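# Press the gauge pin on the yellow-magnet post

## Task

Find the one post of the checking fixture that has a yellow magnet on it. Press that post's gauge pin fully home and keep it there for at least one second; afterwards the spring is allowed to push it back out. Do not disturb the other three gauge pins, and do not move the magnet.

## Robot and tools

ROBOT. Two UR20-type arms, left_arm and right_arm, each carrying a Robotiq 2F-85 two-finger gripper and a wrist camera (cam_left_wrist, cam_right_wrist, both 896x504). Bases in the scene frame: left_arm at (+0.060, +0.928, 0) m, right_arm at (-0.064, -0.817, 0) m, each turned slightly about z. Scene frame: origin at table-top height midway between the bases, +z up, +x out over the table, left_arm on the +y side (arm names do not match image sides).

FRAMES. Reported hand positions, orientations, velocities and Hand targets are in each arm's own base frame. Motion offsets are along the axes of that arm's current Hand target, i.e. the gripper's axes: fingers point along +z, they open and close along y, and a camera block juts about 10 cm toward +x. end_effector_position is the point between the closed pads; fingertips reach about 19 mm past it when closed, 6 mm when open.

execute_actions(actions, cameras). actions is a list of actions; each action is a table of up to 15 rows, one per 1/30 s step, and lasts 0.5 s (a short table repeats its last row). Every row is one flat list of 18 numbers in [-1, 1] covering both arms: left dx, dy, dz, rx, ry, rz, gripper position, force_limit, speed, then the same nine for right. dx..rz are an offset from the Hand target held at the action's start (not from the previous row); 1.0 = 0.6 m or 180 degrees; rx, ry, rz form one rotation vector. The next action starts from the new Hand target, so repeating an offset keeps going. Six zeros re-request the current Hand target. Gripper numbers are absolute commands, not offsets: position +1 = open 85 mm, about -0.8 = pads touching, -1 = close until blocked; force_limit sets motor effort; speed -1/0/+1 is roughly 20/85/150 mm/s. A 0 is a real command, so resend the last gripper values to leave a gripper unchanged. An empty actions list just reports state. cameras: list of names, [] for none, omitted/null/["all"] for all.

move(target, speed, blend, stop_force, zero, blocking, cameras). target is one 18-number row as above, or a list of up to 15 such rows; every row is an offset from the same starting Hand targets, not chained. Paths are straight, end together, take at least 0.5 s and are cut off at 10 s. speed: m/s, 0.002 to 4.2, default 0.25 (turning at up to twice that in rad/s); one value or one per target. blend: corner rounding in m for lists. stop_force: 6 to 120 N, shared by both arms; an arm stops when its wrist feels that much extra push against its direction of travel, then backs off slightly but keeps some pressure. Do not rely on it when the gripper rotates, and omit it when pulling away from a contact. zero (only with stop_force): true re-zeros moving arms first; false lets successive pushes add up. blocking=false returns after about 0.5 s while the move continues; not allowed with stop_force. The result adds a move: line, e.g. done, off_target, moving, held or fault, plus limits=paced (pose clipped) or limits=held (steps withheld). done means within 3 mm and 2 degrees; it says nothing about contact.

wait(seconds 0..10) lets time pass holding commands. stop brakes a running move (fingers keep going). zoom_image(camera, region=[x0,y0,x1,y1] pixels, max 504x504) enlarges part of the latest image. zero_wrist_force(arm) tares that arm's sensor and stop_force baseline. read_manual(section="licences") gives licence text only. finished_scene(scene 1..3) ends the scene irreversibly; after ending scene 1 make no further calls in that reply.

RESULTS. Per arm: end_effector_position (m), end_effector_quat_wxyz, velocities (omitted when Joint velocities read within noise), Hand target (the commanded pose after clipping; the gripper often rests a little short of it), Tool commands, joint positions and torques (torque includes gravity, noisy). Gripper object_status: 0 moving, 1 blocked while opening, 2 blocked while closing (a grip), 3 reached the request or pads met. position_measured is in counts: 3 open, about 78 = 60 mm, 130 = 40 mm, 180 = 20 mm, 230 pads together. Wrist force and Wrist torque are in the gripper's own axes, with a third line for the peak since last shown; a push on a surface reads as force into the arm. Action calls also list positions at some steps. MOTOR HOT appears at 70 C.

CAUTIONS. Arms are stiff: aiming even slightly beyond a solid contact can trigger a fault stop (about 150 N outside force, or joint torque limits, e.g. 98.4 N m at the wrists), freezing that arm for 10 s. Approach slowly and use stop_force for presses; to release a press, command back out past the contact. Each control step clips commanded orientation to 32 degrees from current. Avoid paths near an arm's own base, and contact between the arms; the clearance check may hold commands but does not guarantee safety. At 85 C a motor triggers a 30-60 s brake stop; avoid long stretched-out holds or pushing toward unreachable poses. Thinking time lets the scene run on.

Each tool is called after ">>>" by a JSON object that holds its "fn" and its "kwargs", one argument or row to a line.

## Session

>>> {"fn": "execute_actions", "kwargs": {
  "actions": []
}}

Scene clock: 0.00 s.
left_arm: end_effector_position=(+0.6452, +0.5338, +0.3687) position_measured=3 object_status=3 end_effector_quat_wxyz=(+0.054, +0.895, -0.431, +0.101) | right_arm: end_effector_position=(+1.0094, -0.4085, +0.1239) position_measured=3 object_status=3 end_effector_quat_wxyz=(+0.497, -0.362, -0.574, -0.541)
Joint positions: left_arm=[0.541 -1.507 2.094 -2.179 -1.799 -1.706] | right_arm=[2.693 -2.576 -1.22 -2.623 2.507 -0.374]
Joint velocities: within noise
Joint torques (N m): no reading
Motor temperatures (°C): left_arm=[24 36 26 39 35 34] | right_arm=[29 36 36 38 34 39]
Wrist force (N): no reading
Wrist torque (N m): no reading
Wrist force, peak (N): no reading
Hand target: left_arm +0.6452, +0.5338, +0.3687; +0.054, +0.895, -0.431, +0.101 | right_arm +1.0094, -0.4085, +0.1239; +0.497, -0.362, -0.574, -0.541
Tool commands: left_gripper/position=+1.0 left_gripper/force_limit=+1.0 left_gripper/speed=+1.0 right_gripper/position=+1.0 right_gripper/force_limit=+1.0 right_gripper/speed=+1.0

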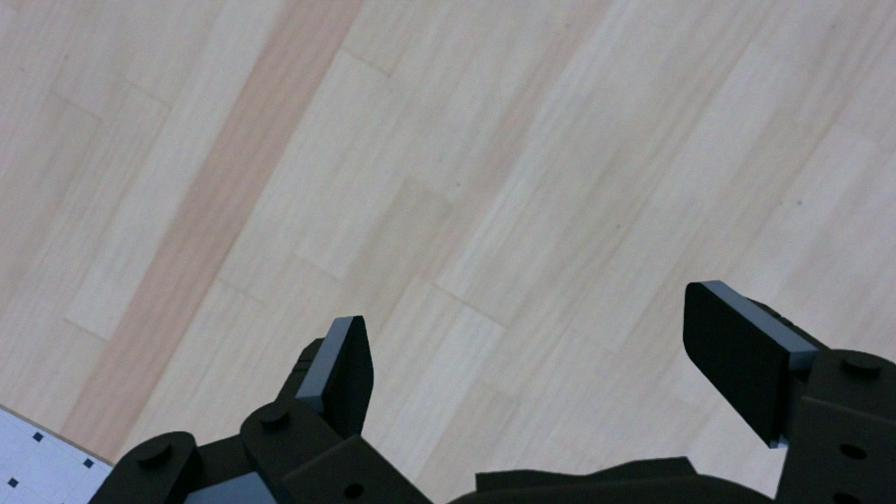

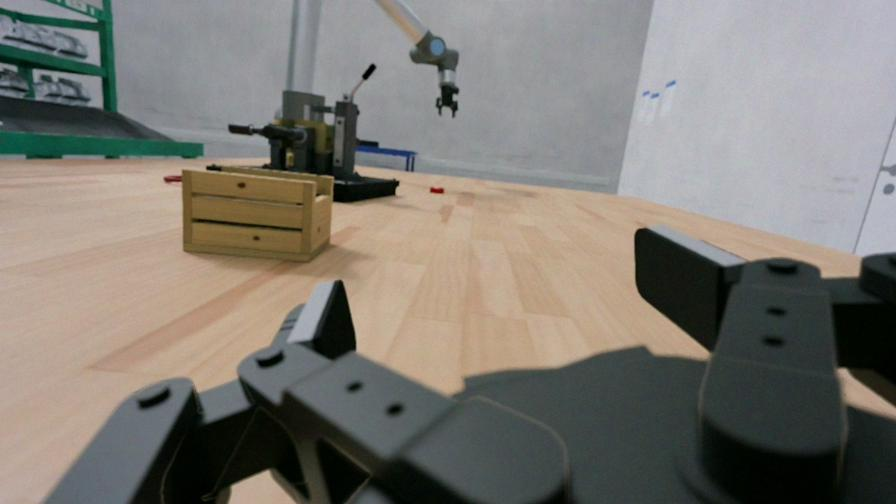

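>>> {"fn": "zoom_image", "kwargs": {
  "camera": "cam_right_wrist",
  "region": [150, 60, 450, 270]
}}

>>> {"fn": "zoom_image", "kwargs": {
  "camera": "cam_left_wrist",
  "region": [0, 380, 200, 504]
}}

Scaled by 1.680 from the camera's 896x504 image, which has a finer 1280x720 frame.

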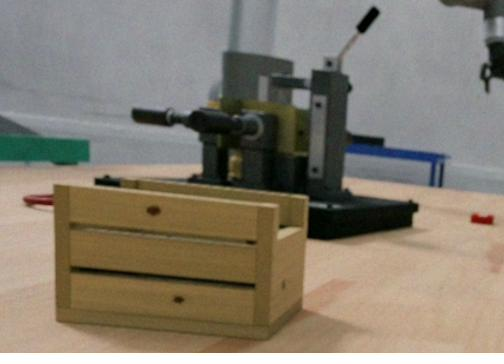

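Scaled by 2.520 from the camera's 896x504 image, which has a finer 1280x720 frame.

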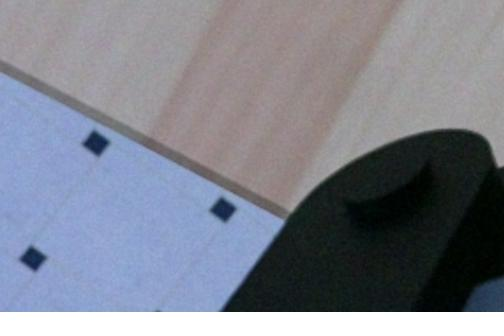

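>>> {"fn": "move", "kwargs": {
  "target": [0,0,0,0,0,0,1,1,1,0.521,0.203,0.373,0.091,-0.087,0.007,-1,-1,-1],
  "speed": 0.3,
  "cameras": ["cam_right_wrist"]
}}

Scene clock: 5.67 s.
left_arm: end_effector_position=(+0.6452, +0.5338, +0.3687) position_measured=3 object_status=3 end_effector_quat_wxyz=(+0.054, +0.895, -0.431, +0.101) | right_arm: end_effector_position=(+1.0093, -0.2089, +0.4743) position_measured=230 object_status=0 end_effector_quat_wxyz=(-0.467, +0.364, +0.703, +0.394)
Joint positions: left_arm=[0.541 -1.507 2.094 -2.179 -1.799 -1.706] | right_arm=[2.881 -2.159 -1.329 -2.389 2.448 0.096]
Joint velocities: within noise
Joint torques (N m): left_arm=[-0.07 -97.25 -93.19 -10.01 -0.85 -1.28] | right_arm=[21.79 217.28 92 2.44 -1.76 4.68]
Motor temperatures (°C): left_arm=[24 36 26 39 35 34] | right_arm=[29 36 36 38 34 39]
Wrist force (N): left_arm=[0.0 0.0 -0.1] | right_arm=[-1.4 1.2 0.3]
Wrist torque (N m): left_arm=[0.00 0.00 0.00] | right_arm=[0.47 0.37 -0.07]
Wrist force, peak (N): left_arm=[0.5 -0.5 -0.1] | right_arm=[2.4 3.3 1.5]
Hand target: left_arm +0.6452, +0.5338, +0.3687; +0.054, +0.895, -0.431, +0.101 | right_arm +1.0093, -0.2089, +0.4743; -0.467, +0.364, +0.703, +0.394
Off the commanded pose: left_arm 0.000 m, 0 deg | right_arm 0.000 m, 0 deg.
move: done
camera_calibration:
cam_right_wrist: T_world_to_cam=[[0.940642, 0.331115, 0.0745388, -0.898859], [0.231019, -0.463741, -0.855321, 0.0852136], [-0.248643, 0.821771, -0.512708, 0.793823], [0, 0, 0, 1]] pos_world=[1.0232, -0.315198, 0.546884]
Images, in order (width x height): cam_right_wrist 896x504.

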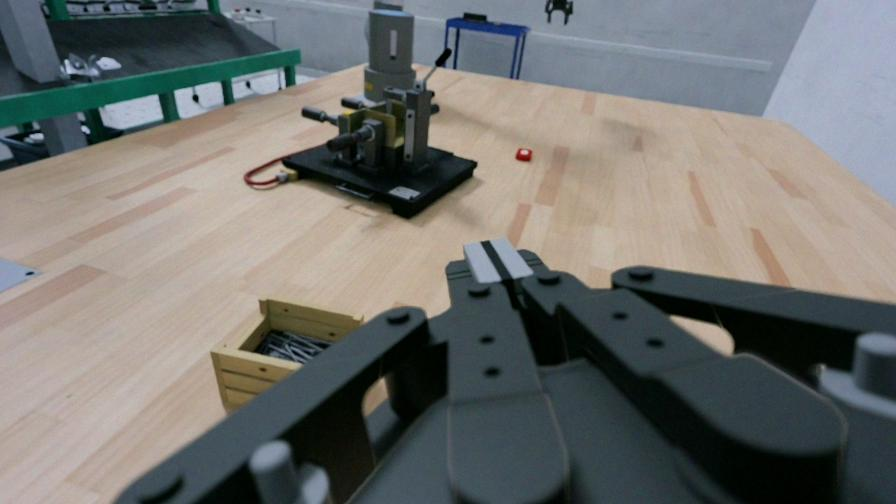

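>>> {"fn": "zoom_image", "kwargs": {
  "camera": "cam_right_wrist",
  "region": [230, 20, 550, 230]
}}

Scaled by 1.575 from the camera's 896x504 image, which has a finer 1280x720 frame.

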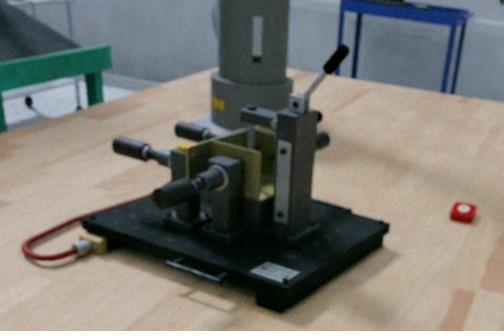

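>>> {"fn": "move", "kwargs": {
  "target": [0,0,0,0,0,0,1,1,1,0.178,-0.064,0.92,0.018,-0.168,0.069,-1,-1,-1],
  "speed": 0.4,
  "cameras": []
}}

>>> {"fn": "move", "kwargs": {
  "target": [0,0,0,0,0,0,1,1,1,0.603,-0.105,0.713,0,0,0,-1,-1,-1],
  "speed": 0.3,
  "cameras": ["cam_right_wrist"]
}}

Scene clock: 9.53 s.
left_arm: end_effector_position=(+0.6452, +0.5338, +0.3687) position_measured=3 object_status=3 end_effector_quat_wxyz=(+0.054, +0.895, -0.431, +0.101) | right_arm: end_effector_position=(+0.7395, +0.2836, +0.4275) position_measured=230 object_status=3 end_effector_quat_wxyz=(-0.317, +0.514, +0.768, +0.214)
Joint positions: left_arm=[0.541 -1.507 2.094 -2.179 -1.799 -1.706] | right_arm=[3.462 -1.633 -2.124 -1.024 2.354 1.471]
Joint velocities: within noise
Joint torques (N m): left_arm=[0.39 -104.1 -92.62 -10.19 -1.14 -0.05] | right_arm=[22.54 108.87 77.32 13.9 0.76 5.48]
Motor temperatures (°C): left_arm=[24 36 26 39 35 34] | right_arm=[29 36 36 38 34 39]
Wrist force (N): left_arm=[0.2 -0.4 0.0] | right_arm=[-0.7 1.7 0.7]
Wrist torque (N m): left_arm=[-0.06 -0.03 -0.01] | right_arm=[0.88 0.58 -0.14]
Wrist force, peak (N): left_arm=[0.1 -0.4 -0.5] | right_arm=[3.1 1.6 4.3]
Hand target: left_arm +0.6452, +0.5338, +0.3687; +0.054, +0.895, -0.431, +0.101 | right_arm +0.7395, +0.2836, +0.4275; -0.317, +0.514, +0.768, +0.214
Off the commanded pose: left_arm 0.000 m, 0 deg | right_arm 0.000 m, 0 deg.
move: done
No camera images: "cameras" was empty.

Scene clock: 12.00 s.
left_arm: end_effector_position=(+0.6452, +0.5338, +0.3687) position_measured=3 object_status=3 end_effector_quat_wxyz=(+0.054, +0.895, -0.431, +0.101) | right_arm: end_effector_position=(+0.4689, +0.7759, +0.3809) position_measured=230 object_status=3 end_effector_quat_wxyz=(-0.317, +0.514, +0.768, +0.214)
Joint positions: left_arm=[0.541 -1.507 2.094 -2.179 -1.799 -1.706] | right_arm=[4.182 -1.742 -2.253 -0.171 2.168 2.391]
Joint velocities: within noise
Joint torques (N m): left_arm=[-3.71 -96.94 -91.76 -9.65 -0.76 -0.91] | right_arm=[25.22 77.05 88.53 15.5 -2.77 5.05]
Motor temperatures (°C): left_arm=[24 36 26 39 35 34] | right_arm=[29 36 36 38 34 39]
Wrist force (N): left_arm=[0.0 -0.1 -0.1] | right_arm=[0.4 2.9 1.3]
Wrist torque (N m): left_arm=[-0.01 0.00 0.00] | right_arm=[0.87 0.27 -0.11]
Wrist force, peak (N): left_arm=[0.4 -0.4 -0.2] | right_arm=[2.6 2.7 3.9]
Hand target: left_arm +0.6452, +0.5338, +0.3687; +0.054, +0.895, -0.431, +0.101 | right_arm +0.4689, +0.7760, +0.3809; -0.317, +0.514, +0.768, +0.214
Off the commanded pose: left_arm 0.000 m, 0 deg | right_arm 0.000 m, 0 deg.
move: done
camera_calibration:
cam_right_wrist: T_world_to_cam=[[0.973074, 0.22162, -0.0633365, -0.587465], [0.167488, -0.868648, -0.46626, 0.782514], [-0.15835, 0.443097, -0.882378, 0.194573], [0, 0, 0, 1]] pos_world=[0.471395, 0.723709, 0.499334]
Images, in order (width x height): cam_right_wrist 896x504.

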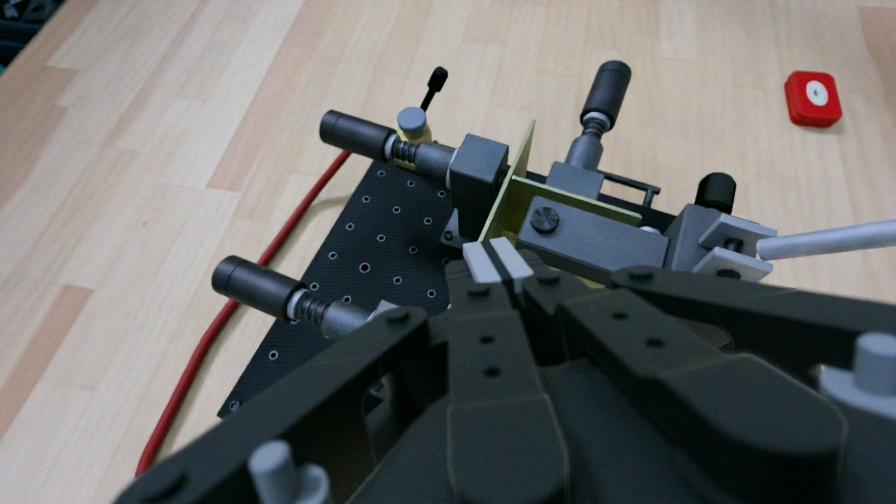

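>>> {"fn": "move", "kwargs": {
  "target": [0,0,0,0,0,0,1,1,1,-0.083,0.0,-0.2,0,0,0,-1,-1,-1],
  "speed": 0.3,
  "cameras": ["cam_right_wrist"]
}}

>>> {"fn": "zoom_image", "kwargs": {
  "camera": "cam_right_wrist",
  "region": [200, 30, 704, 314]
}}

Scene clock: 13.47 s.
left_arm: end_effector_position=(+0.6452, +0.5338, +0.3687) position_measured=3 object_status=3 end_effector_quat_wxyz=(+0.054, +0.895, -0.431, +0.101) | right_arm: end_effector_position=(+0.5144, +0.6650, +0.4304) position_measured=230 object_status=3 end_effector_quat_wxyz=(-0.317, +0.514, +0.768, +0.214)
Joint positions: left_arm=[0.541 -1.507 2.094 -2.179 -1.799 -1.706] | right_arm=[4.047 -1.628 -2.268 -0.356 2.233 2.245]
Joint velocities: within noise
Joint torques (N m): left_arm=[4.1 -98.66 -95.34 -9.83 -0.53 -0.31] | right_arm=[-18.02 103.11 93.84 5.61 9.29 -5.74]
Motor temperatures (°C): left_arm=[24 36 26 39 35 34] | right_arm=[29 36 36 37 34 39]
Wrist force (N): left_arm=[0.2 -0.3 -0.1] | right_arm=[-0.6 2.4 2.0]
Wrist torque (N m): left_arm=[-0.06 -0.02 0.00] | right_arm=[1.05 0.44 -0.07]
Wrist force, peak (N): left_arm=[-0.1 -0.4 -0.3] | right_arm=[1.5 3.2 4.7]
Hand target: left_arm +0.6452, +0.5338, +0.3687; +0.054, +0.895, -0.431, +0.101 | right_arm +0.5144, +0.6649, +0.4305; -0.317, +0.514, +0.768, +0.214
Off the commanded pose: left_arm 0.000 m, 0 deg | right_arm 0.000 m, 0 deg.
move: done
camera_calibration:
cam_right_wrist: T_world_to_cam=[[0.973091, 0.221535, -0.0633807, -0.603981], [0.167393, -0.868669, -0.466256, 0.701787], [-0.158349, 0.4431, -0.882377, 0.294548], [0, 0, 0, 1]] pos_world=[0.516895, 0.612909, 0.548834]
Images, in order (width x height): cam_right_wrist 896x504.

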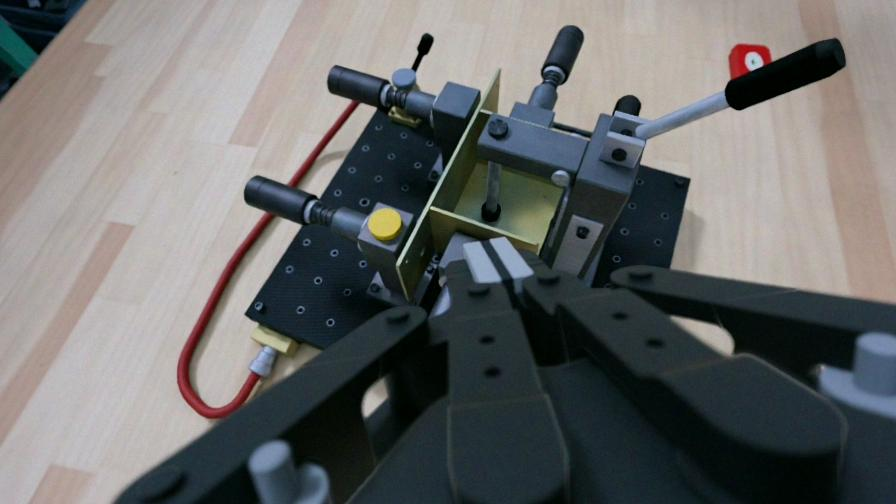

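Scaled by 1.000.

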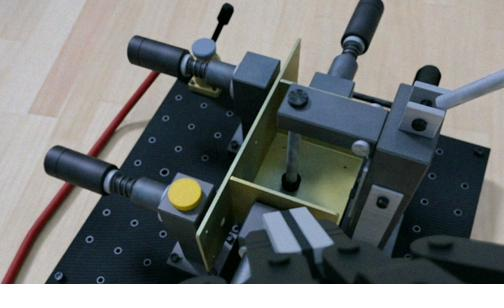

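>>> {"fn": "move", "kwargs": {
  "target": [0,0,0,0,0,0,1,1,1,0.19,-0.431,0.567,0.1265,-0.2278,-0.3053,-1,-1,-1],
  "speed": 0.35,
  "cameras": ["cam_right_wrist"]
}}

Scene clock: 18.30 s.
left_arm: end_effector_position=(+0.6452, +0.5338, +0.3687) position_measured=3 object_status=3 end_effector_quat_wxyz=(+0.054, +0.895, -0.431, +0.101) | right_arm: end_effector_position=(+0.1536, +0.8636, +0.2701) position_measured=230 object_status=3 end_effector_quat_wxyz=(+0.001, +0.083, +0.997, +0.001)
Joint positions: left_arm=[0.541 -1.507 2.094 -2.179 -1.799 -1.706] | right_arm=[4.768 -1.74 -2.12 -0.851 1.569 1.794]
Joint velocities: within noise
Joint torques (N m): left_arm=[-0.93 -100.71 -92.53 -10.21 -0.86 -0.72] | right_arm=[18.67 89.59 96.06 5.37 -3.74 -6.3]
Motor temperatures (°C): left_arm=[24 36 26 39 35 34] | right_arm=[29 36 36 37 34 39]
Wrist force (N): left_arm=[0.1 -0.2 -0.2] | right_arm=[-0.8 3.2 1.4]
Wrist torque (N m): left_arm=[-0.02 -0.01 0.00] | right_arm=[1.57 0.26 -0.42]
Wrist force, peak (N): left_arm=[-0.1 -0.7 -0.3] | right_arm=[2.4 4.1 1.9]
Hand target: left_arm +0.6452, +0.5338, +0.3687; +0.054, +0.895, -0.431, +0.101 | right_arm +0.1534, +0.8637, +0.2700; +0.001, +0.083, +0.997, +0.001
Off the commanded pose: left_arm 0.000 m, 0 deg | right_arm 0.000 m, 0 deg.
move: done
camera_calibration:
cam_right_wrist: T_world_to_cam=[[0.324768, 0.943008, 0.0725362, -0.867251], [0.899221, -0.331637, 0.285339, 0.080807], [0.293133, -0.0274431, -0.955678, 0.364783], [0, 0, 0, 1]] pos_world=[0.102063, 0.854634, 0.388464]
Images, in order (width x height): cam_right_wrist 896x504.

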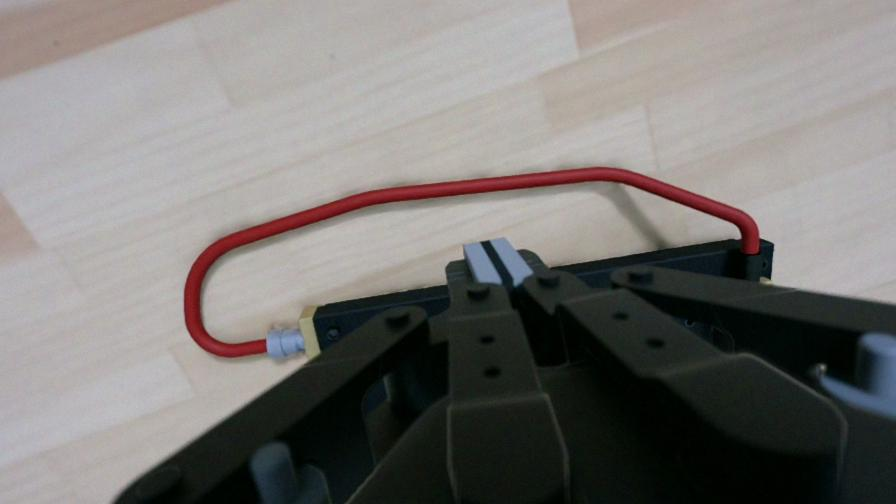

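>>> {"fn": "move", "kwargs": {
  "target": [0,0,0,0,0,0,1,1,1,0,0,0.245,0,0,0,-1,-1,-1],
  "speed": 0.3,
  "cameras": ["cam_right_wrist"]
}}

>>> {"fn": "move", "kwargs": {
  "target": [0,0,0,0,0,0,1,1,1,-0.18,0,0,0,0,0,-1,-1,-1],
  "speed": 0.03,
  "stop_force": 12,
  "cameras": ["cam_right_wrist"]
}}

Scene clock: 19.97 s.
left_arm: end_effector_position=(+0.6452, +0.5338, +0.3687) position_measured=3 object_status=3 end_effector_quat_wxyz=(+0.054, +0.895, -0.431, +0.101) | right_arm: end_effector_position=(+0.1537, +0.8639, +0.1232) position_measured=230 object_status=3 end_effector_quat_wxyz=(+0.001, +0.083, +0.997, +0.001)
Joint positions: left_arm=[0.541 -1.507 2.094 -2.179 -1.799 -1.706] | right_arm=[4.768 -1.893 -2.203 -0.616 1.569 1.793]
Joint velocities: within noise
Joint torques (N m): left_arm=[0.91 -97.48 -89.93 -9.66 -1.04 -0.65] | right_arm=[-20.12 103.91 56.26 15.16 -1.63 -6.35]
Motor temperatures (°C): left_arm=[24 36 26 39 35 34] | right_arm=[29 36 36 37 34 39]
Wrist force (N): left_arm=[0.0 -0.1 -0.2] | right_arm=[-1.6 2.8 1.8]
Wrist torque (N m): left_arm=[-0.01 0.00 0.00] | right_arm=[1.84 0.42 -0.37]
Wrist force, peak (N): left_arm=[0.1 -0.4 -0.3] | right_arm=[-1.6 3.0 5.0]
Hand target: left_arm +0.6452, +0.5338, +0.3687; +0.054, +0.895, -0.431, +0.101 | right_arm +0.1537, +0.8639, +0.1230; +0.001, +0.083, +0.997, +0.001
Off the commanded pose: left_arm 0.000 m, 0 deg | right_arm 0.000 m, 0 deg.
move: done
camera_calibration:
cam_right_wrist: T_world_to_cam=[[0.324409, 0.94314, 0.0724267, -0.856962], [0.89925, -0.331252, 0.285694, 0.122314], [0.293441, -0.027552, -0.95558, 0.224412], [0, 0, 0, 1]] pos_world=[0.102163, 0.854935, 0.241566]
Images, in order (width x height): cam_right_wrist 896x504.

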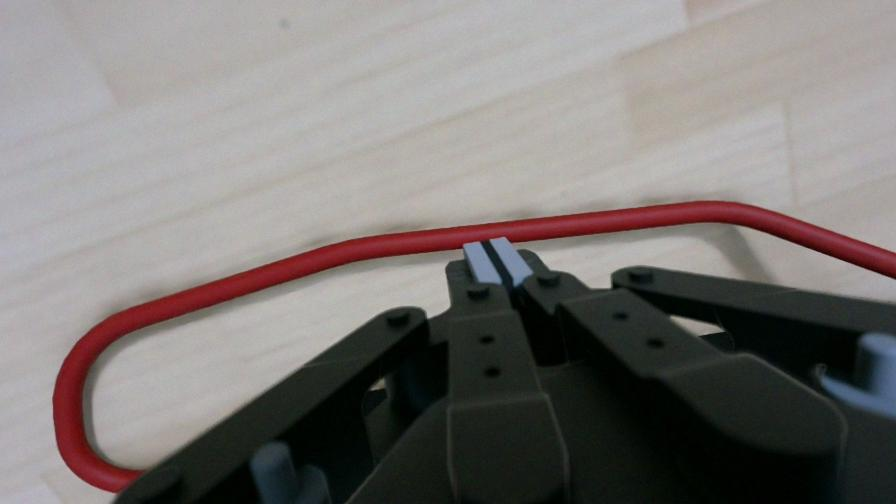

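Scene clock: 24.17 s.
left_arm: end_effector_position=(+0.6452, +0.5338, +0.3687) position_measured=3 object_status=3 end_effector_quat_wxyz=(+0.054, +0.895, -0.431, +0.101) | right_arm: end_effector_position=(+0.2412, +0.8492, +0.1232) position_measured=230 object_status=3 end_effector_quat_wxyz=(+0.001, +0.083, +0.997, +0.001)
Joint positions: left_arm=[0.541 -1.507 2.094 -2.179 -1.799 -1.706] | right_arm=[4.666 -1.897 -2.195 -0.618 1.569 1.691]
Joint velocities: within noise
Joint torques (N m): left_arm=[-0.98 -102.68 -93.15 -10.7 -1.02 -1.1] | right_arm=[13.25 143.21 56.31 13.65 0.88 5.23]
Motor temperatures (°C): left_arm=[24 36 26 39 35 34] | right_arm=[29 36 36 37 34 39]
Wrist force (N): left_arm=[0.2 0.1 -0.3] | right_arm=[8.4 6.2 3.1]
Wrist torque (N m): left_arm=[0.02 -0.03 0.00] | right_arm=[2.15 -0.16 -0.26]
Wrist force, peak (N): left_arm=[0.4 0.3 -0.2] | right_arm=[10.7 1.3 2.5]
Hand target: left_arm +0.6452, +0.5338, +0.3687; +0.054, +0.895, -0.431, +0.101 | right_arm +0.2412, +0.8492, +0.1232; +0.001, +0.083, +0.997, +0.001 (not the last commanded pose)
Off the commanded pose: left_arm 0.000 m, 0 deg | right_arm 0.019 m, 0 deg.
move: contact (right_arm)
camera_calibration:
cam_right_wrist: T_world_to_cam=[[0.324494, 0.943109, 0.0724551, -0.871385], [0.89922, -0.331341, 0.285685, 0.0388103], [0.29344, -0.02755, -0.955581, 0.198327], [0, 0, 0, 1]] pos_world=[0.189663, 0.840135, 0.241566]
Images, in order (width x height): cam_right_wrist 896x504.

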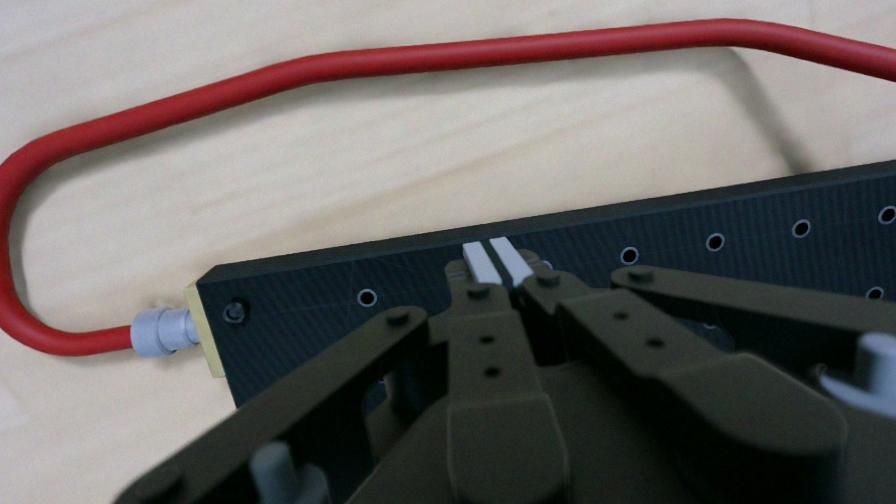

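>>> {"fn": "move", "kwargs": {
  "target": [0,0,0,0,0,0,1,1,1,-0.08,0,0,0,0,0,-1,-1,-1],
  "speed": 0.02,
  "stop_force": 30,
  "zero": false,
  "cameras": ["cam_right_wrist"]
}}

Scene clock: 26.37 s.
left_arm: end_effector_position=(+0.6452, +0.5338, +0.3687) position_measured=3 object_status=3 end_effector_quat_wxyz=(+0.054, +0.895, -0.431, +0.101) | right_arm: end_effector_position=(+0.2490, +0.8479, +0.1232) position_measured=230 object_status=3 end_effector_quat_wxyz=(+0.001, +0.083, +0.997, +0.001)
Joint positions: left_arm=[0.541 -1.507 2.094 -2.179 -1.799 -1.706] | right_arm=[4.657 -1.898 -2.194 -0.619 1.569 1.682]
Joint velocities: within noise
Joint torques (N m): left_arm=[1.53 -97.77 -93.63 -10.89 -1.53 -0.49] | right_arm=[-0.93 138.9 52.36 13.32 -8.56 4.1]
Motor temperatures (°C): left_arm=[24 36 26 39 35 34] | right_arm=[29 36 36 37 34 39]
Wrist force (N): left_arm=[0.1 0.0 0.0] | right_arm=[26.3 5.1 -3.3]
Wrist torque (N m): left_arm=[0.00 -0.01 0.00] | right_arm=[2.14 -1.22 0.04]
Wrist force, peak (N): left_arm=[0.1 -0.5 -0.3] | right_arm=[95.8 -13.0 -10.0]
Hand target: left_arm +0.6452, +0.5338, +0.3687; +0.054, +0.895, -0.431, +0.101 | right_arm +0.2489, +0.8479, +0.1232; +0.001, +0.083, +0.997, +0.001 (not the last commanded pose)
Off the commanded pose: left_arm 0.000 m, 0 deg | right_arm 0.040 m, 0 deg.
move: contact (right_arm)
camera_calibration:
cam_right_wrist: T_world_to_cam=[[0.324464, 0.943112, 0.0725446, -0.872716], [0.899231, -0.33134, 0.285654, 0.0313417], [0.29344, -0.02745, -0.955583, 0.196014], [0, 0, 0, 1]] pos_world=[0.197463, 0.838835, 0.241666]
Images, in order (width x height): cam_right_wrist 896x504.

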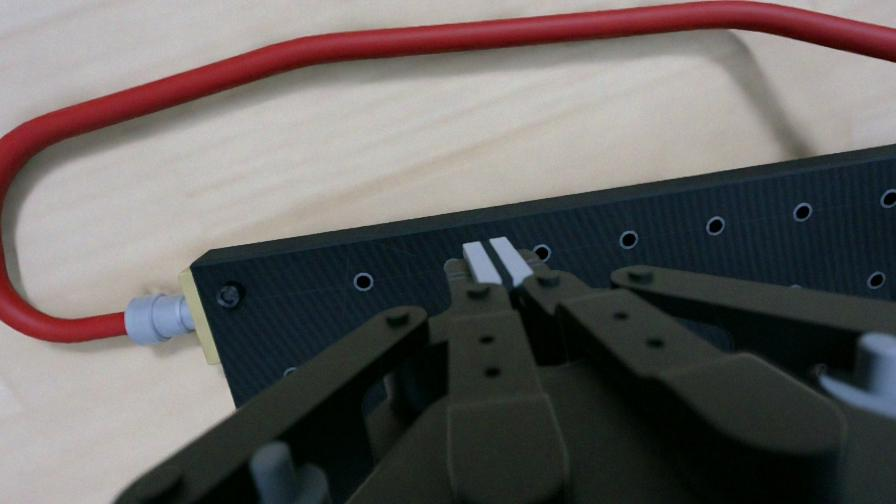

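>>> {"fn": "move", "kwargs": {
  "target": [0,0,0,0,0,0,1,1,1,-0.0025,0,0,0,0,0,-1,-1,-1],
  "speed": 0.01,
  "cameras": []
}}

>>> {"fn": "wait", "kwargs": {
  "seconds": 1.2,
  "cameras": []
}}

Scene clock: 27.47 s.
left_arm: end_effector_position=(+0.6452, +0.5338, +0.3687) position_measured=3 object_status=3 end_effector_quat_wxyz=(+0.054, +0.895, -0.431, +0.101) | right_arm: end_effector_position=(+0.2476, +0.8481, +0.1233) position_measured=230 object_status=3 end_effector_quat_wxyz=(+0.000, +0.084, +0.996, +0.001)
Joint positions: left_arm=[0.541 -1.507 2.094 -2.179 -1.799 -1.706] | right_arm=[4.658 -1.898 -2.194 -0.619 1.571 1.684]
Joint velocities: within noise
Joint torques (N m): left_arm=[-1.89 -102.1 -90.72 -9.93 -1.44 0.09] | right_arm=[-10.66 123.22 66.8 10.2 -0.3 -2.27]
Motor temperatures (°C): left_arm=[24 36 26 39 35 34] | right_arm=[29 36 36 37 34 39]
Wrist force (N): left_arm=[-0.2 -0.1 -0.3] | right_arm=[11.1 3.8 2.6]
Wrist torque (N m): left_arm=[-0.02 0.04 0.00] | right_arm=[2.05 -0.37 -0.17]
Wrist force, peak (N): left_arm=[0.0 0.4 -0.5] | right_arm=[141.9 2.5 9.2]
Hand target: left_arm +0.6452, +0.5338, +0.3687; +0.054, +0.895, -0.431, +0.101 | right_arm +0.2476, +0.8481, +0.1233; +0.000, +0.084, +0.996, +0.001 (not the last commanded pose)
Tool commands: left_gripper/position=+1.0 left_gripper/force_limit=+1.0 left_gripper/speed=+1.0 right_gripper/position=-1.0 right_gripper/force_limit=-1.0 right_gripper/speed=-1.0
Off the commanded pose: left_arm 0.000 m, 0 deg | right_arm 0.003 m, 0 deg.
FORCE FAULT: contact force on the right arm reached its limit, and that arm stopped. The contact can be on any part of that arm, not only on its tool. That arm's remaining commands of this call were not run. That arm is still stopped at the end of this call. That arm stays stopped for about 10 more seconds. Until then a move that you send moves the other arm only, and its call returns only when the move has ended. Once the stop has ended, the next robot result says so. If the stop ends while you think or write, that arm runs what you send next, counted from a new Hand target: where the arm stands when the stop ends. While its stop runs, that arm takes no new command, but its gripper still runs the gripper command that each later call begins with. Until it ends, the stop uses up actions while you think or wait. An arm that is not stopped still takes commands.
move: fault (right_arm)
No camera images: "cameras" was empty.

not run: an earlier result of this reply reported a stop or a fault. Calls in your next reply go to the robot.

>>> {"fn": "wait", "kwargs": {
  "seconds": 10,
  "cameras": []
}}

>>> {"fn": "execute_actions", "kwargs": {
  "actions": [],
  "cameras": []
}}

Scene clock: 37.87 s.
left_arm: end_effector_position=(+0.6452, +0.5338, +0.3687) position_measured=3 object_status=3 end_effector_quat_wxyz=(+0.054, +0.895, -0.431, +0.101) | right_arm: end_effector_position=(+0.2476, +0.8481, +0.1233) position_measured=230 object_status=3 end_effector_quat_wxyz=(+0.000, +0.084, +0.996, +0.001)
Joint positions: left_arm=[0.541 -1.507 2.094 -2.179 -1.799 -1.706] | right_arm=[4.658 -1.898 -2.194 -0.619 1.571 1.684]
Joint velocities: within noise
Joint torques (N m): left_arm=[1.93 -101.76 -92.54 -10.5 -1.91 -0.41] | right_arm=[-12.04 127.67 66.81 10.31 -0.45 -3.14]
Motor temperatures (°C): left_arm=[24 36 26 39 35 34] | right_arm=[28 36 36 37 34 39]
Wrist force (N): left_arm=[0.0 -0.3 -0.2] | right_arm=[12.4 3.3 7.6]
Wrist torque (N m): left_arm=[-0.06 0.01 0.00] | right_arm=[2.02 -0.63 -0.17]
Wrist force, peak (N): left_arm=[0.4 -0.7 0.0] | right_arm=[13.0 3.5 7.5]
Hand target: left_arm +0.6452, +0.5338, +0.3687; +0.054, +0.895, -0.431, +0.101 | right_arm +0.2476, +0.8481, +0.1233; +0.000, +0.084, +0.996, +0.001 (not the last commanded pose)
Tool commands: left_gripper/position=+1.0 left_gripper/force_limit=+1.0 left_gripper/speed=+1.0 right_gripper/position=-1.0 right_gripper/force_limit=-1.0 right_gripper/speed=-1.0
Off the commanded pose: left_arm 0.000 m, 0 deg | right_arm 0.003 m, 0 deg.
FORCE FAULT, CONTINUED: the right arm's stop, for the force fault that an earlier result reported, is over. The rest of the stop counts as 20 of the actions that you can send in this scene. During its stop the right arm's controller moved it back a little. That arm's target is now where it stood when the stop ended, not its last command. That arm accepts commands again.
wait: 10.00 s; at rest from the start
No camera images: "cameras" was empty.

Scene clock: 37.87 s.
left_arm: end_effector_position=(+0.6452, +0.5338, +0.3687) position_measured=3 object_status=3 end_effector_quat_wxyz=(+0.054, +0.895, -0.431, +0.101) | right_arm: end_effector_position=(+0.2476, +0.8481, +0.1233) position_measured=230 object_status=3 end_effector_quat_wxyz=(+0.000, +0.084, +0.996, +0.001)
Joint positions: left_arm=[0.541 -1.507 2.094 -2.179 -1.799 -1.706] | right_arm=[4.658 -1.898 -2.194 -0.619 1.571 1.684]
Joint velocities: within noise
Joint torques (N m): left_arm=[1.93 -101.76 -92.54 -10.5 -1.91 -0.41] | right_arm=[-12.04 127.67 66.81 10.31 -0.45 -3.14]
Motor temperatures (°C): left_arm=[24 36 26 39 35 34] | right_arm=[28 36 36 37 34 39]
Wrist force (N): left_arm=[0.0 -0.3 -0.2] | right_arm=[12.4 3.3 7.6]
Wrist torque (N m): left_arm=[-0.06 0.01 0.00] | right_arm=[2.02 -0.63 -0.17]
Wrist force, peak (N): left_arm=[0.0 -0.3 -0.2] | right_arm=[12.4 3.3 7.6]
Hand target: left_arm +0.6452, +0.5338, +0.3687; +0.054, +0.895, -0.431, +0.101 | right_arm +0.2476, +0.8481, +0.1233; +0.000, +0.084, +0.996, +0.001 (not the last commanded pose)
Tool commands: left_gripper/position=+1.0 left_gripper/force_limit=+1.0 left_gripper/speed=+1.0 right_gripper/position=-1.0 right_gripper/force_limit=-1.0 right_gripper/speed=-1.0
Off the commanded pose: left_arm 0.000 m, 0 deg | right_arm 0.003 m, 0 deg.
No camera images: "cameras" was empty.

>>> {"fn": "move", "kwargs": {
  "target": [0,0,0,0,0,0,1,1,1,-0.008,0,0,0,0,0,-1,-1,-1],
  "speed": 0.004,
  "stop_force": 12,
  "cameras": []
}}

>>> {"fn": "wait", "kwargs": {
  "seconds": 1.3,
  "cameras": []
}}

>>> {"fn": "move", "kwargs": {
  "target": [0,0,0,0,0,0,1,1,1,0.04,0,0,0,0,0,-1,-1,-1],
  "speed": 0.1,
  "cameras": []
}}

>>> {"fn": "move", "kwargs": {
  "target": [0,0,0,0,0,0,1,1,1,0.03,0,0,0,0,0,-1,-1,-1],
  "speed": 0.1,
  "cameras": []
}}

>>> {"fn": "move", "kwargs": {
  "target": [0,0,0,0,0,0,1,1,1,0.15,0,0,0,0,0,-1,-1,-1],
  "speed": 0.2,
  "cameras": ["cam_right_wrist"]
}}

Scene clock: 39.37 s.
left_arm: end_effector_position=(+0.6452, +0.5338, +0.3687) position_measured=3 object_status=3 end_effector_quat_wxyz=(+0.054, +0.895, -0.431, +0.101) | right_arm: end_effector_position=(+0.2489, +0.8478, +0.1233) position_measured=230 object_status=3 end_effector_quat_wxyz=(+0.000, +0.084, +0.996, +0.001)
Joint positions: left_arm=[0.541 -1.507 2.094 -2.179 -1.799 -1.706] | right_arm=[4.656 -1.898 -2.194 -0.619 1.571 1.683]
Joint velocities: within noise
Joint torques (N m): left_arm=[2.57 -102.8 -91 -9.86 -0.81 -0.39] | right_arm=[-2.19 121.93 71.54 8.63 -12.99 3.61]
Motor temperatures (°C): left_arm=[24 36 26 39 35 34] | right_arm=[28 36 36 37 34 39]
Wrist force (N): left_arm=[-0.1 -0.2 -0.4] | right_arm=[29.4 -1.9 8.0]
Wrist torque (N m): left_arm=[-0.03 0.03 0.00] | right_arm=[1.74 -1.55 0.20]
Wrist force, peak (N): left_arm=[0.0 -0.2 -0.5] | right_arm=[36.4 -4.1 6.1]
Hand target: left_arm +0.6452, +0.5338, +0.3687; +0.054, +0.895, -0.431, +0.101 | right_arm +0.2489, +0.8478, +0.1233; +0.000, +0.084, +0.996, +0.001 (not the last commanded pose)
Off the commanded pose: left_arm 0.000 m, 0 deg | right_arm 0.004 m, 0 deg.
move: contact (right_arm)
No camera images: "cameras" was empty.

Scene clock: 40.67 s.
left_arm: end_effector_position=(+0.6452, +0.5338, +0.3687) position_measured=3 object_status=3 end_effector_quat_wxyz=(+0.054, +0.895, -0.431, +0.101) | right_arm: end_effector_position=(+0.2489, +0.8478, +0.1233) position_measured=230 object_status=3 end_effector_quat_wxyz=(+0.000, +0.084, +0.996, +0.001)
Joint positions: left_arm=[0.541 -1.507 2.094 -2.179 -1.799 -1.706] | right_arm=[4.656 -1.898 -2.194 -0.619 1.571 1.683]
Joint velocities: within noise
Joint torques (N m): left_arm=[-1.13 -99.69 -93.62 -10.45 -1.73 -0.26] | right_arm=[-1.09 132.69 57.29 12.49 -10.53 4.08]
Motor temperatures (°C): left_arm=[24 36 26 39 35 34] | right_arm=[28 36 36 37 34 39]
Wrist force (N): left_arm=[0.1 -0.1 -0.4] | right_arm=[25.8 0.8 6.6]
Wrist torque (N m): left_arm=[-0.02 -0.02 0.00] | right_arm=[1.87 -1.38 0.09]
Wrist force, peak (N): left_arm=[0.2 -0.2 -0.4] | right_arm=[29.5 -2.2 8.0]
Hand target: left_arm +0.6452, +0.5338, +0.3687; +0.054, +0.895, -0.431, +0.101 | right_arm +0.2489, +0.8478, +0.1233; +0.000, +0.084, +0.996, +0.001 (not the last commanded pose)
Tool commands: left_gripper/position=+1.0 left_gripper/force_limit=+1.0 left_gripper/speed=+1.0 right_gripper/position=-1.0 right_gripper/force_limit=-1.0 right_gripper/speed=-1.0
Off the commanded pose: left_arm 0.000 m, 0 deg | right_arm 0.004 m, 0 deg.
wait: 1.30 s; at rest by 0.17 s
No camera images: "cameras" was empty.

Scene clock: 41.50 s.
left_arm: end_effector_position=(+0.6452, +0.5338, +0.3687) position_measured=3 object_status=3 end_effector_quat_wxyz=(+0.054, +0.895, -0.431, +0.101) | right_arm: end_effector_position=(+0.2254, +0.8518, +0.1233) position_measured=230 object_status=3 end_effector_quat_wxyz=(+0.000, +0.084, +0.996, +0.001) end_effector_velocity=(-0.002, +0.001, +0.000) end_effector_angular_velocity=(+0.001, +0.000, -0.005)
Joint positions: left_arm=[0.541 -1.507 2.094 -2.179 -1.799 -1.706] | right_arm=[4.684 -1.896 -2.198 -0.617 1.571 1.71]
Joint velocities: left_arm=[within noise] | right_arm=[0.002 0 0 0.001 0 0.007]
Joint torques (N m): left_arm=[-2.77 -99.85 -90.99 -10.13 -1.63 -0.07] | right_arm=[30.13 141.44 54.11 15.44 3.14 3.97]
Motor temperatures (°C): left_arm=[24 36 26 39 35 34] | right_arm=[28 36 36 37 34 39]
Wrist force (N): left_arm=[0.3 -0.1 0.0] | right_arm=[0.5 3.5 6.9]
Wrist torque (N m): left_arm=[-0.01 -0.04 0.00] | right_arm=[1.95 0.08 -0.37]
Wrist force, peak (N): left_arm=[0.5 -0.2 -0.2] | right_arm=[25.2 0.9 6.6]
Hand target: left_arm +0.6452, +0.5338, +0.3687; +0.054, +0.895, -0.431, +0.101 | right_arm +0.2252, +0.8518, +0.1233; +0.000, +0.084, +0.996, +0.001
Off the commanded pose: left_arm 0.000 m, 0 deg | right_arm 0.000 m, 0 deg.
move: done
No camera images: "cameras" was empty.

Scene clock: 42.30 s.
left_arm: end_effector_position=(+0.6452, +0.5338, +0.3687) position_measured=3 object_status=3 end_effector_quat_wxyz=(+0.054, +0.895, -0.431, +0.101) | right_arm: end_effector_position=(+0.2076, +0.8548, +0.1233) position_measured=230 object_status=3 end_effector_quat_wxyz=(+0.000, +0.084, +0.996, +0.001)
Joint positions: left_arm=[0.541 -1.507 2.094 -2.179 -1.799 -1.706] | right_arm=[4.705 -1.895 -2.2 -0.617 1.571 1.731]
Joint velocities: within noise
Joint torques (N m): left_arm=[-0.42 -100.82 -93.87 -11.23 -1.38 -0.17] | right_arm=[26.88 144.35 55.78 14.87 1.67 4.39]
Motor temperatures (°C): left_arm=[24 36 26 39 35 34] | right_arm=[28 36 36 37 34 39]
Wrist force (N): left_arm=[0.1 -0.3 0.1] | right_arm=[0.3 2.8 6.7]
Wrist torque (N m): left_arm=[-0.05 -0.01 0.00] | right_arm=[1.84 0.11 -0.36]
Wrist force, peak (N): left_arm=[-0.2 -0.1 -0.5] | right_arm=[0.0 3.4 7.0]
Hand target: left_arm +0.6452, +0.5338, +0.3687; +0.054, +0.895, -0.431, +0.101 | right_arm +0.2075, +0.8549, +0.1233; +0.000, +0.084, +0.996, +0.001
Off the commanded pose: left_arm 0.000 m, 0 deg | right_arm 0.000 m, 0 deg.
move: done
No camera images: "cameras" was empty.

Scene clock: 43.27 s.
left_arm: end_effector_position=(+0.6452, +0.5338, +0.3687) position_measured=3 object_status=3 end_effector_quat_wxyz=(+0.054, +0.895, -0.431, +0.101) | right_arm: end_effector_position=(+0.1189, +0.8699, +0.1233) position_measured=230 object_status=3 end_effector_quat_wxyz=(+0.000, +0.084, +0.996, +0.001)
Joint positions: left_arm=[0.541 -1.507 2.094 -2.179 -1.799 -1.706] | right_arm=[4.808 -1.893 -2.202 -0.616 1.57 1.834]
Joint velocities: within noise
Joint torques (N m): left_arm=[0.18 -97.55 -90.77 -10.62 -1.16 0.15] | right_arm=[0.2 100.63 80.17 4.78 -4.11 3.84]
Motor temperatures (°C): left_arm=[24 36 26 39 35 34] | right_arm=[28 36 36 37 34 39]
Wrist force (N): left_arm=[-0.1 -0.2 -0.2] | right_arm=[-1.0 3.0 6.8]
Wrist torque (N m): left_arm=[-0.04 0.02 0.00] | right_arm=[1.82 0.33 -0.39]
Wrist force, peak (N): left_arm=[0.3 0.0 -0.5] | right_arm=[-2.5 2.8 6.7]
Hand target: left_arm +0.6452, +0.5338, +0.3687; +0.054, +0.895, -0.431, +0.101 | right_arm +0.1187, +0.8699, +0.1233; +0.000, +0.084, +0.996, +0.001
Off the commanded pose: left_arm 0.000 m, 0 deg | right_arm 0.000 m, 0 deg.
move: done
camera_calibration:
cam_right_wrist: T_world_to_cam=[[0.325789, 0.942685, 0.0721581, -0.850954], [0.899408, -0.332547, 0.283686, 0.156891], [0.291422, -0.0275222, -0.956198, 0.235267], [0, 0, 0, 1]] pos_world=[0.0675601, 0.86083, 0.241857]
Images, in order (width x height): cam_right_wrist 896x504.

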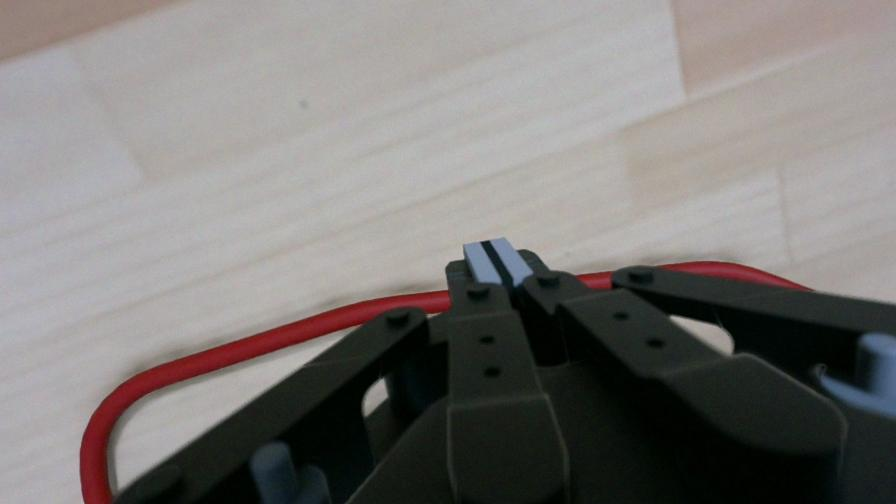

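>>> {"fn": "finished_scene", "kwargs": {
  "scene": 1
}}

The scene is finished: the task was done.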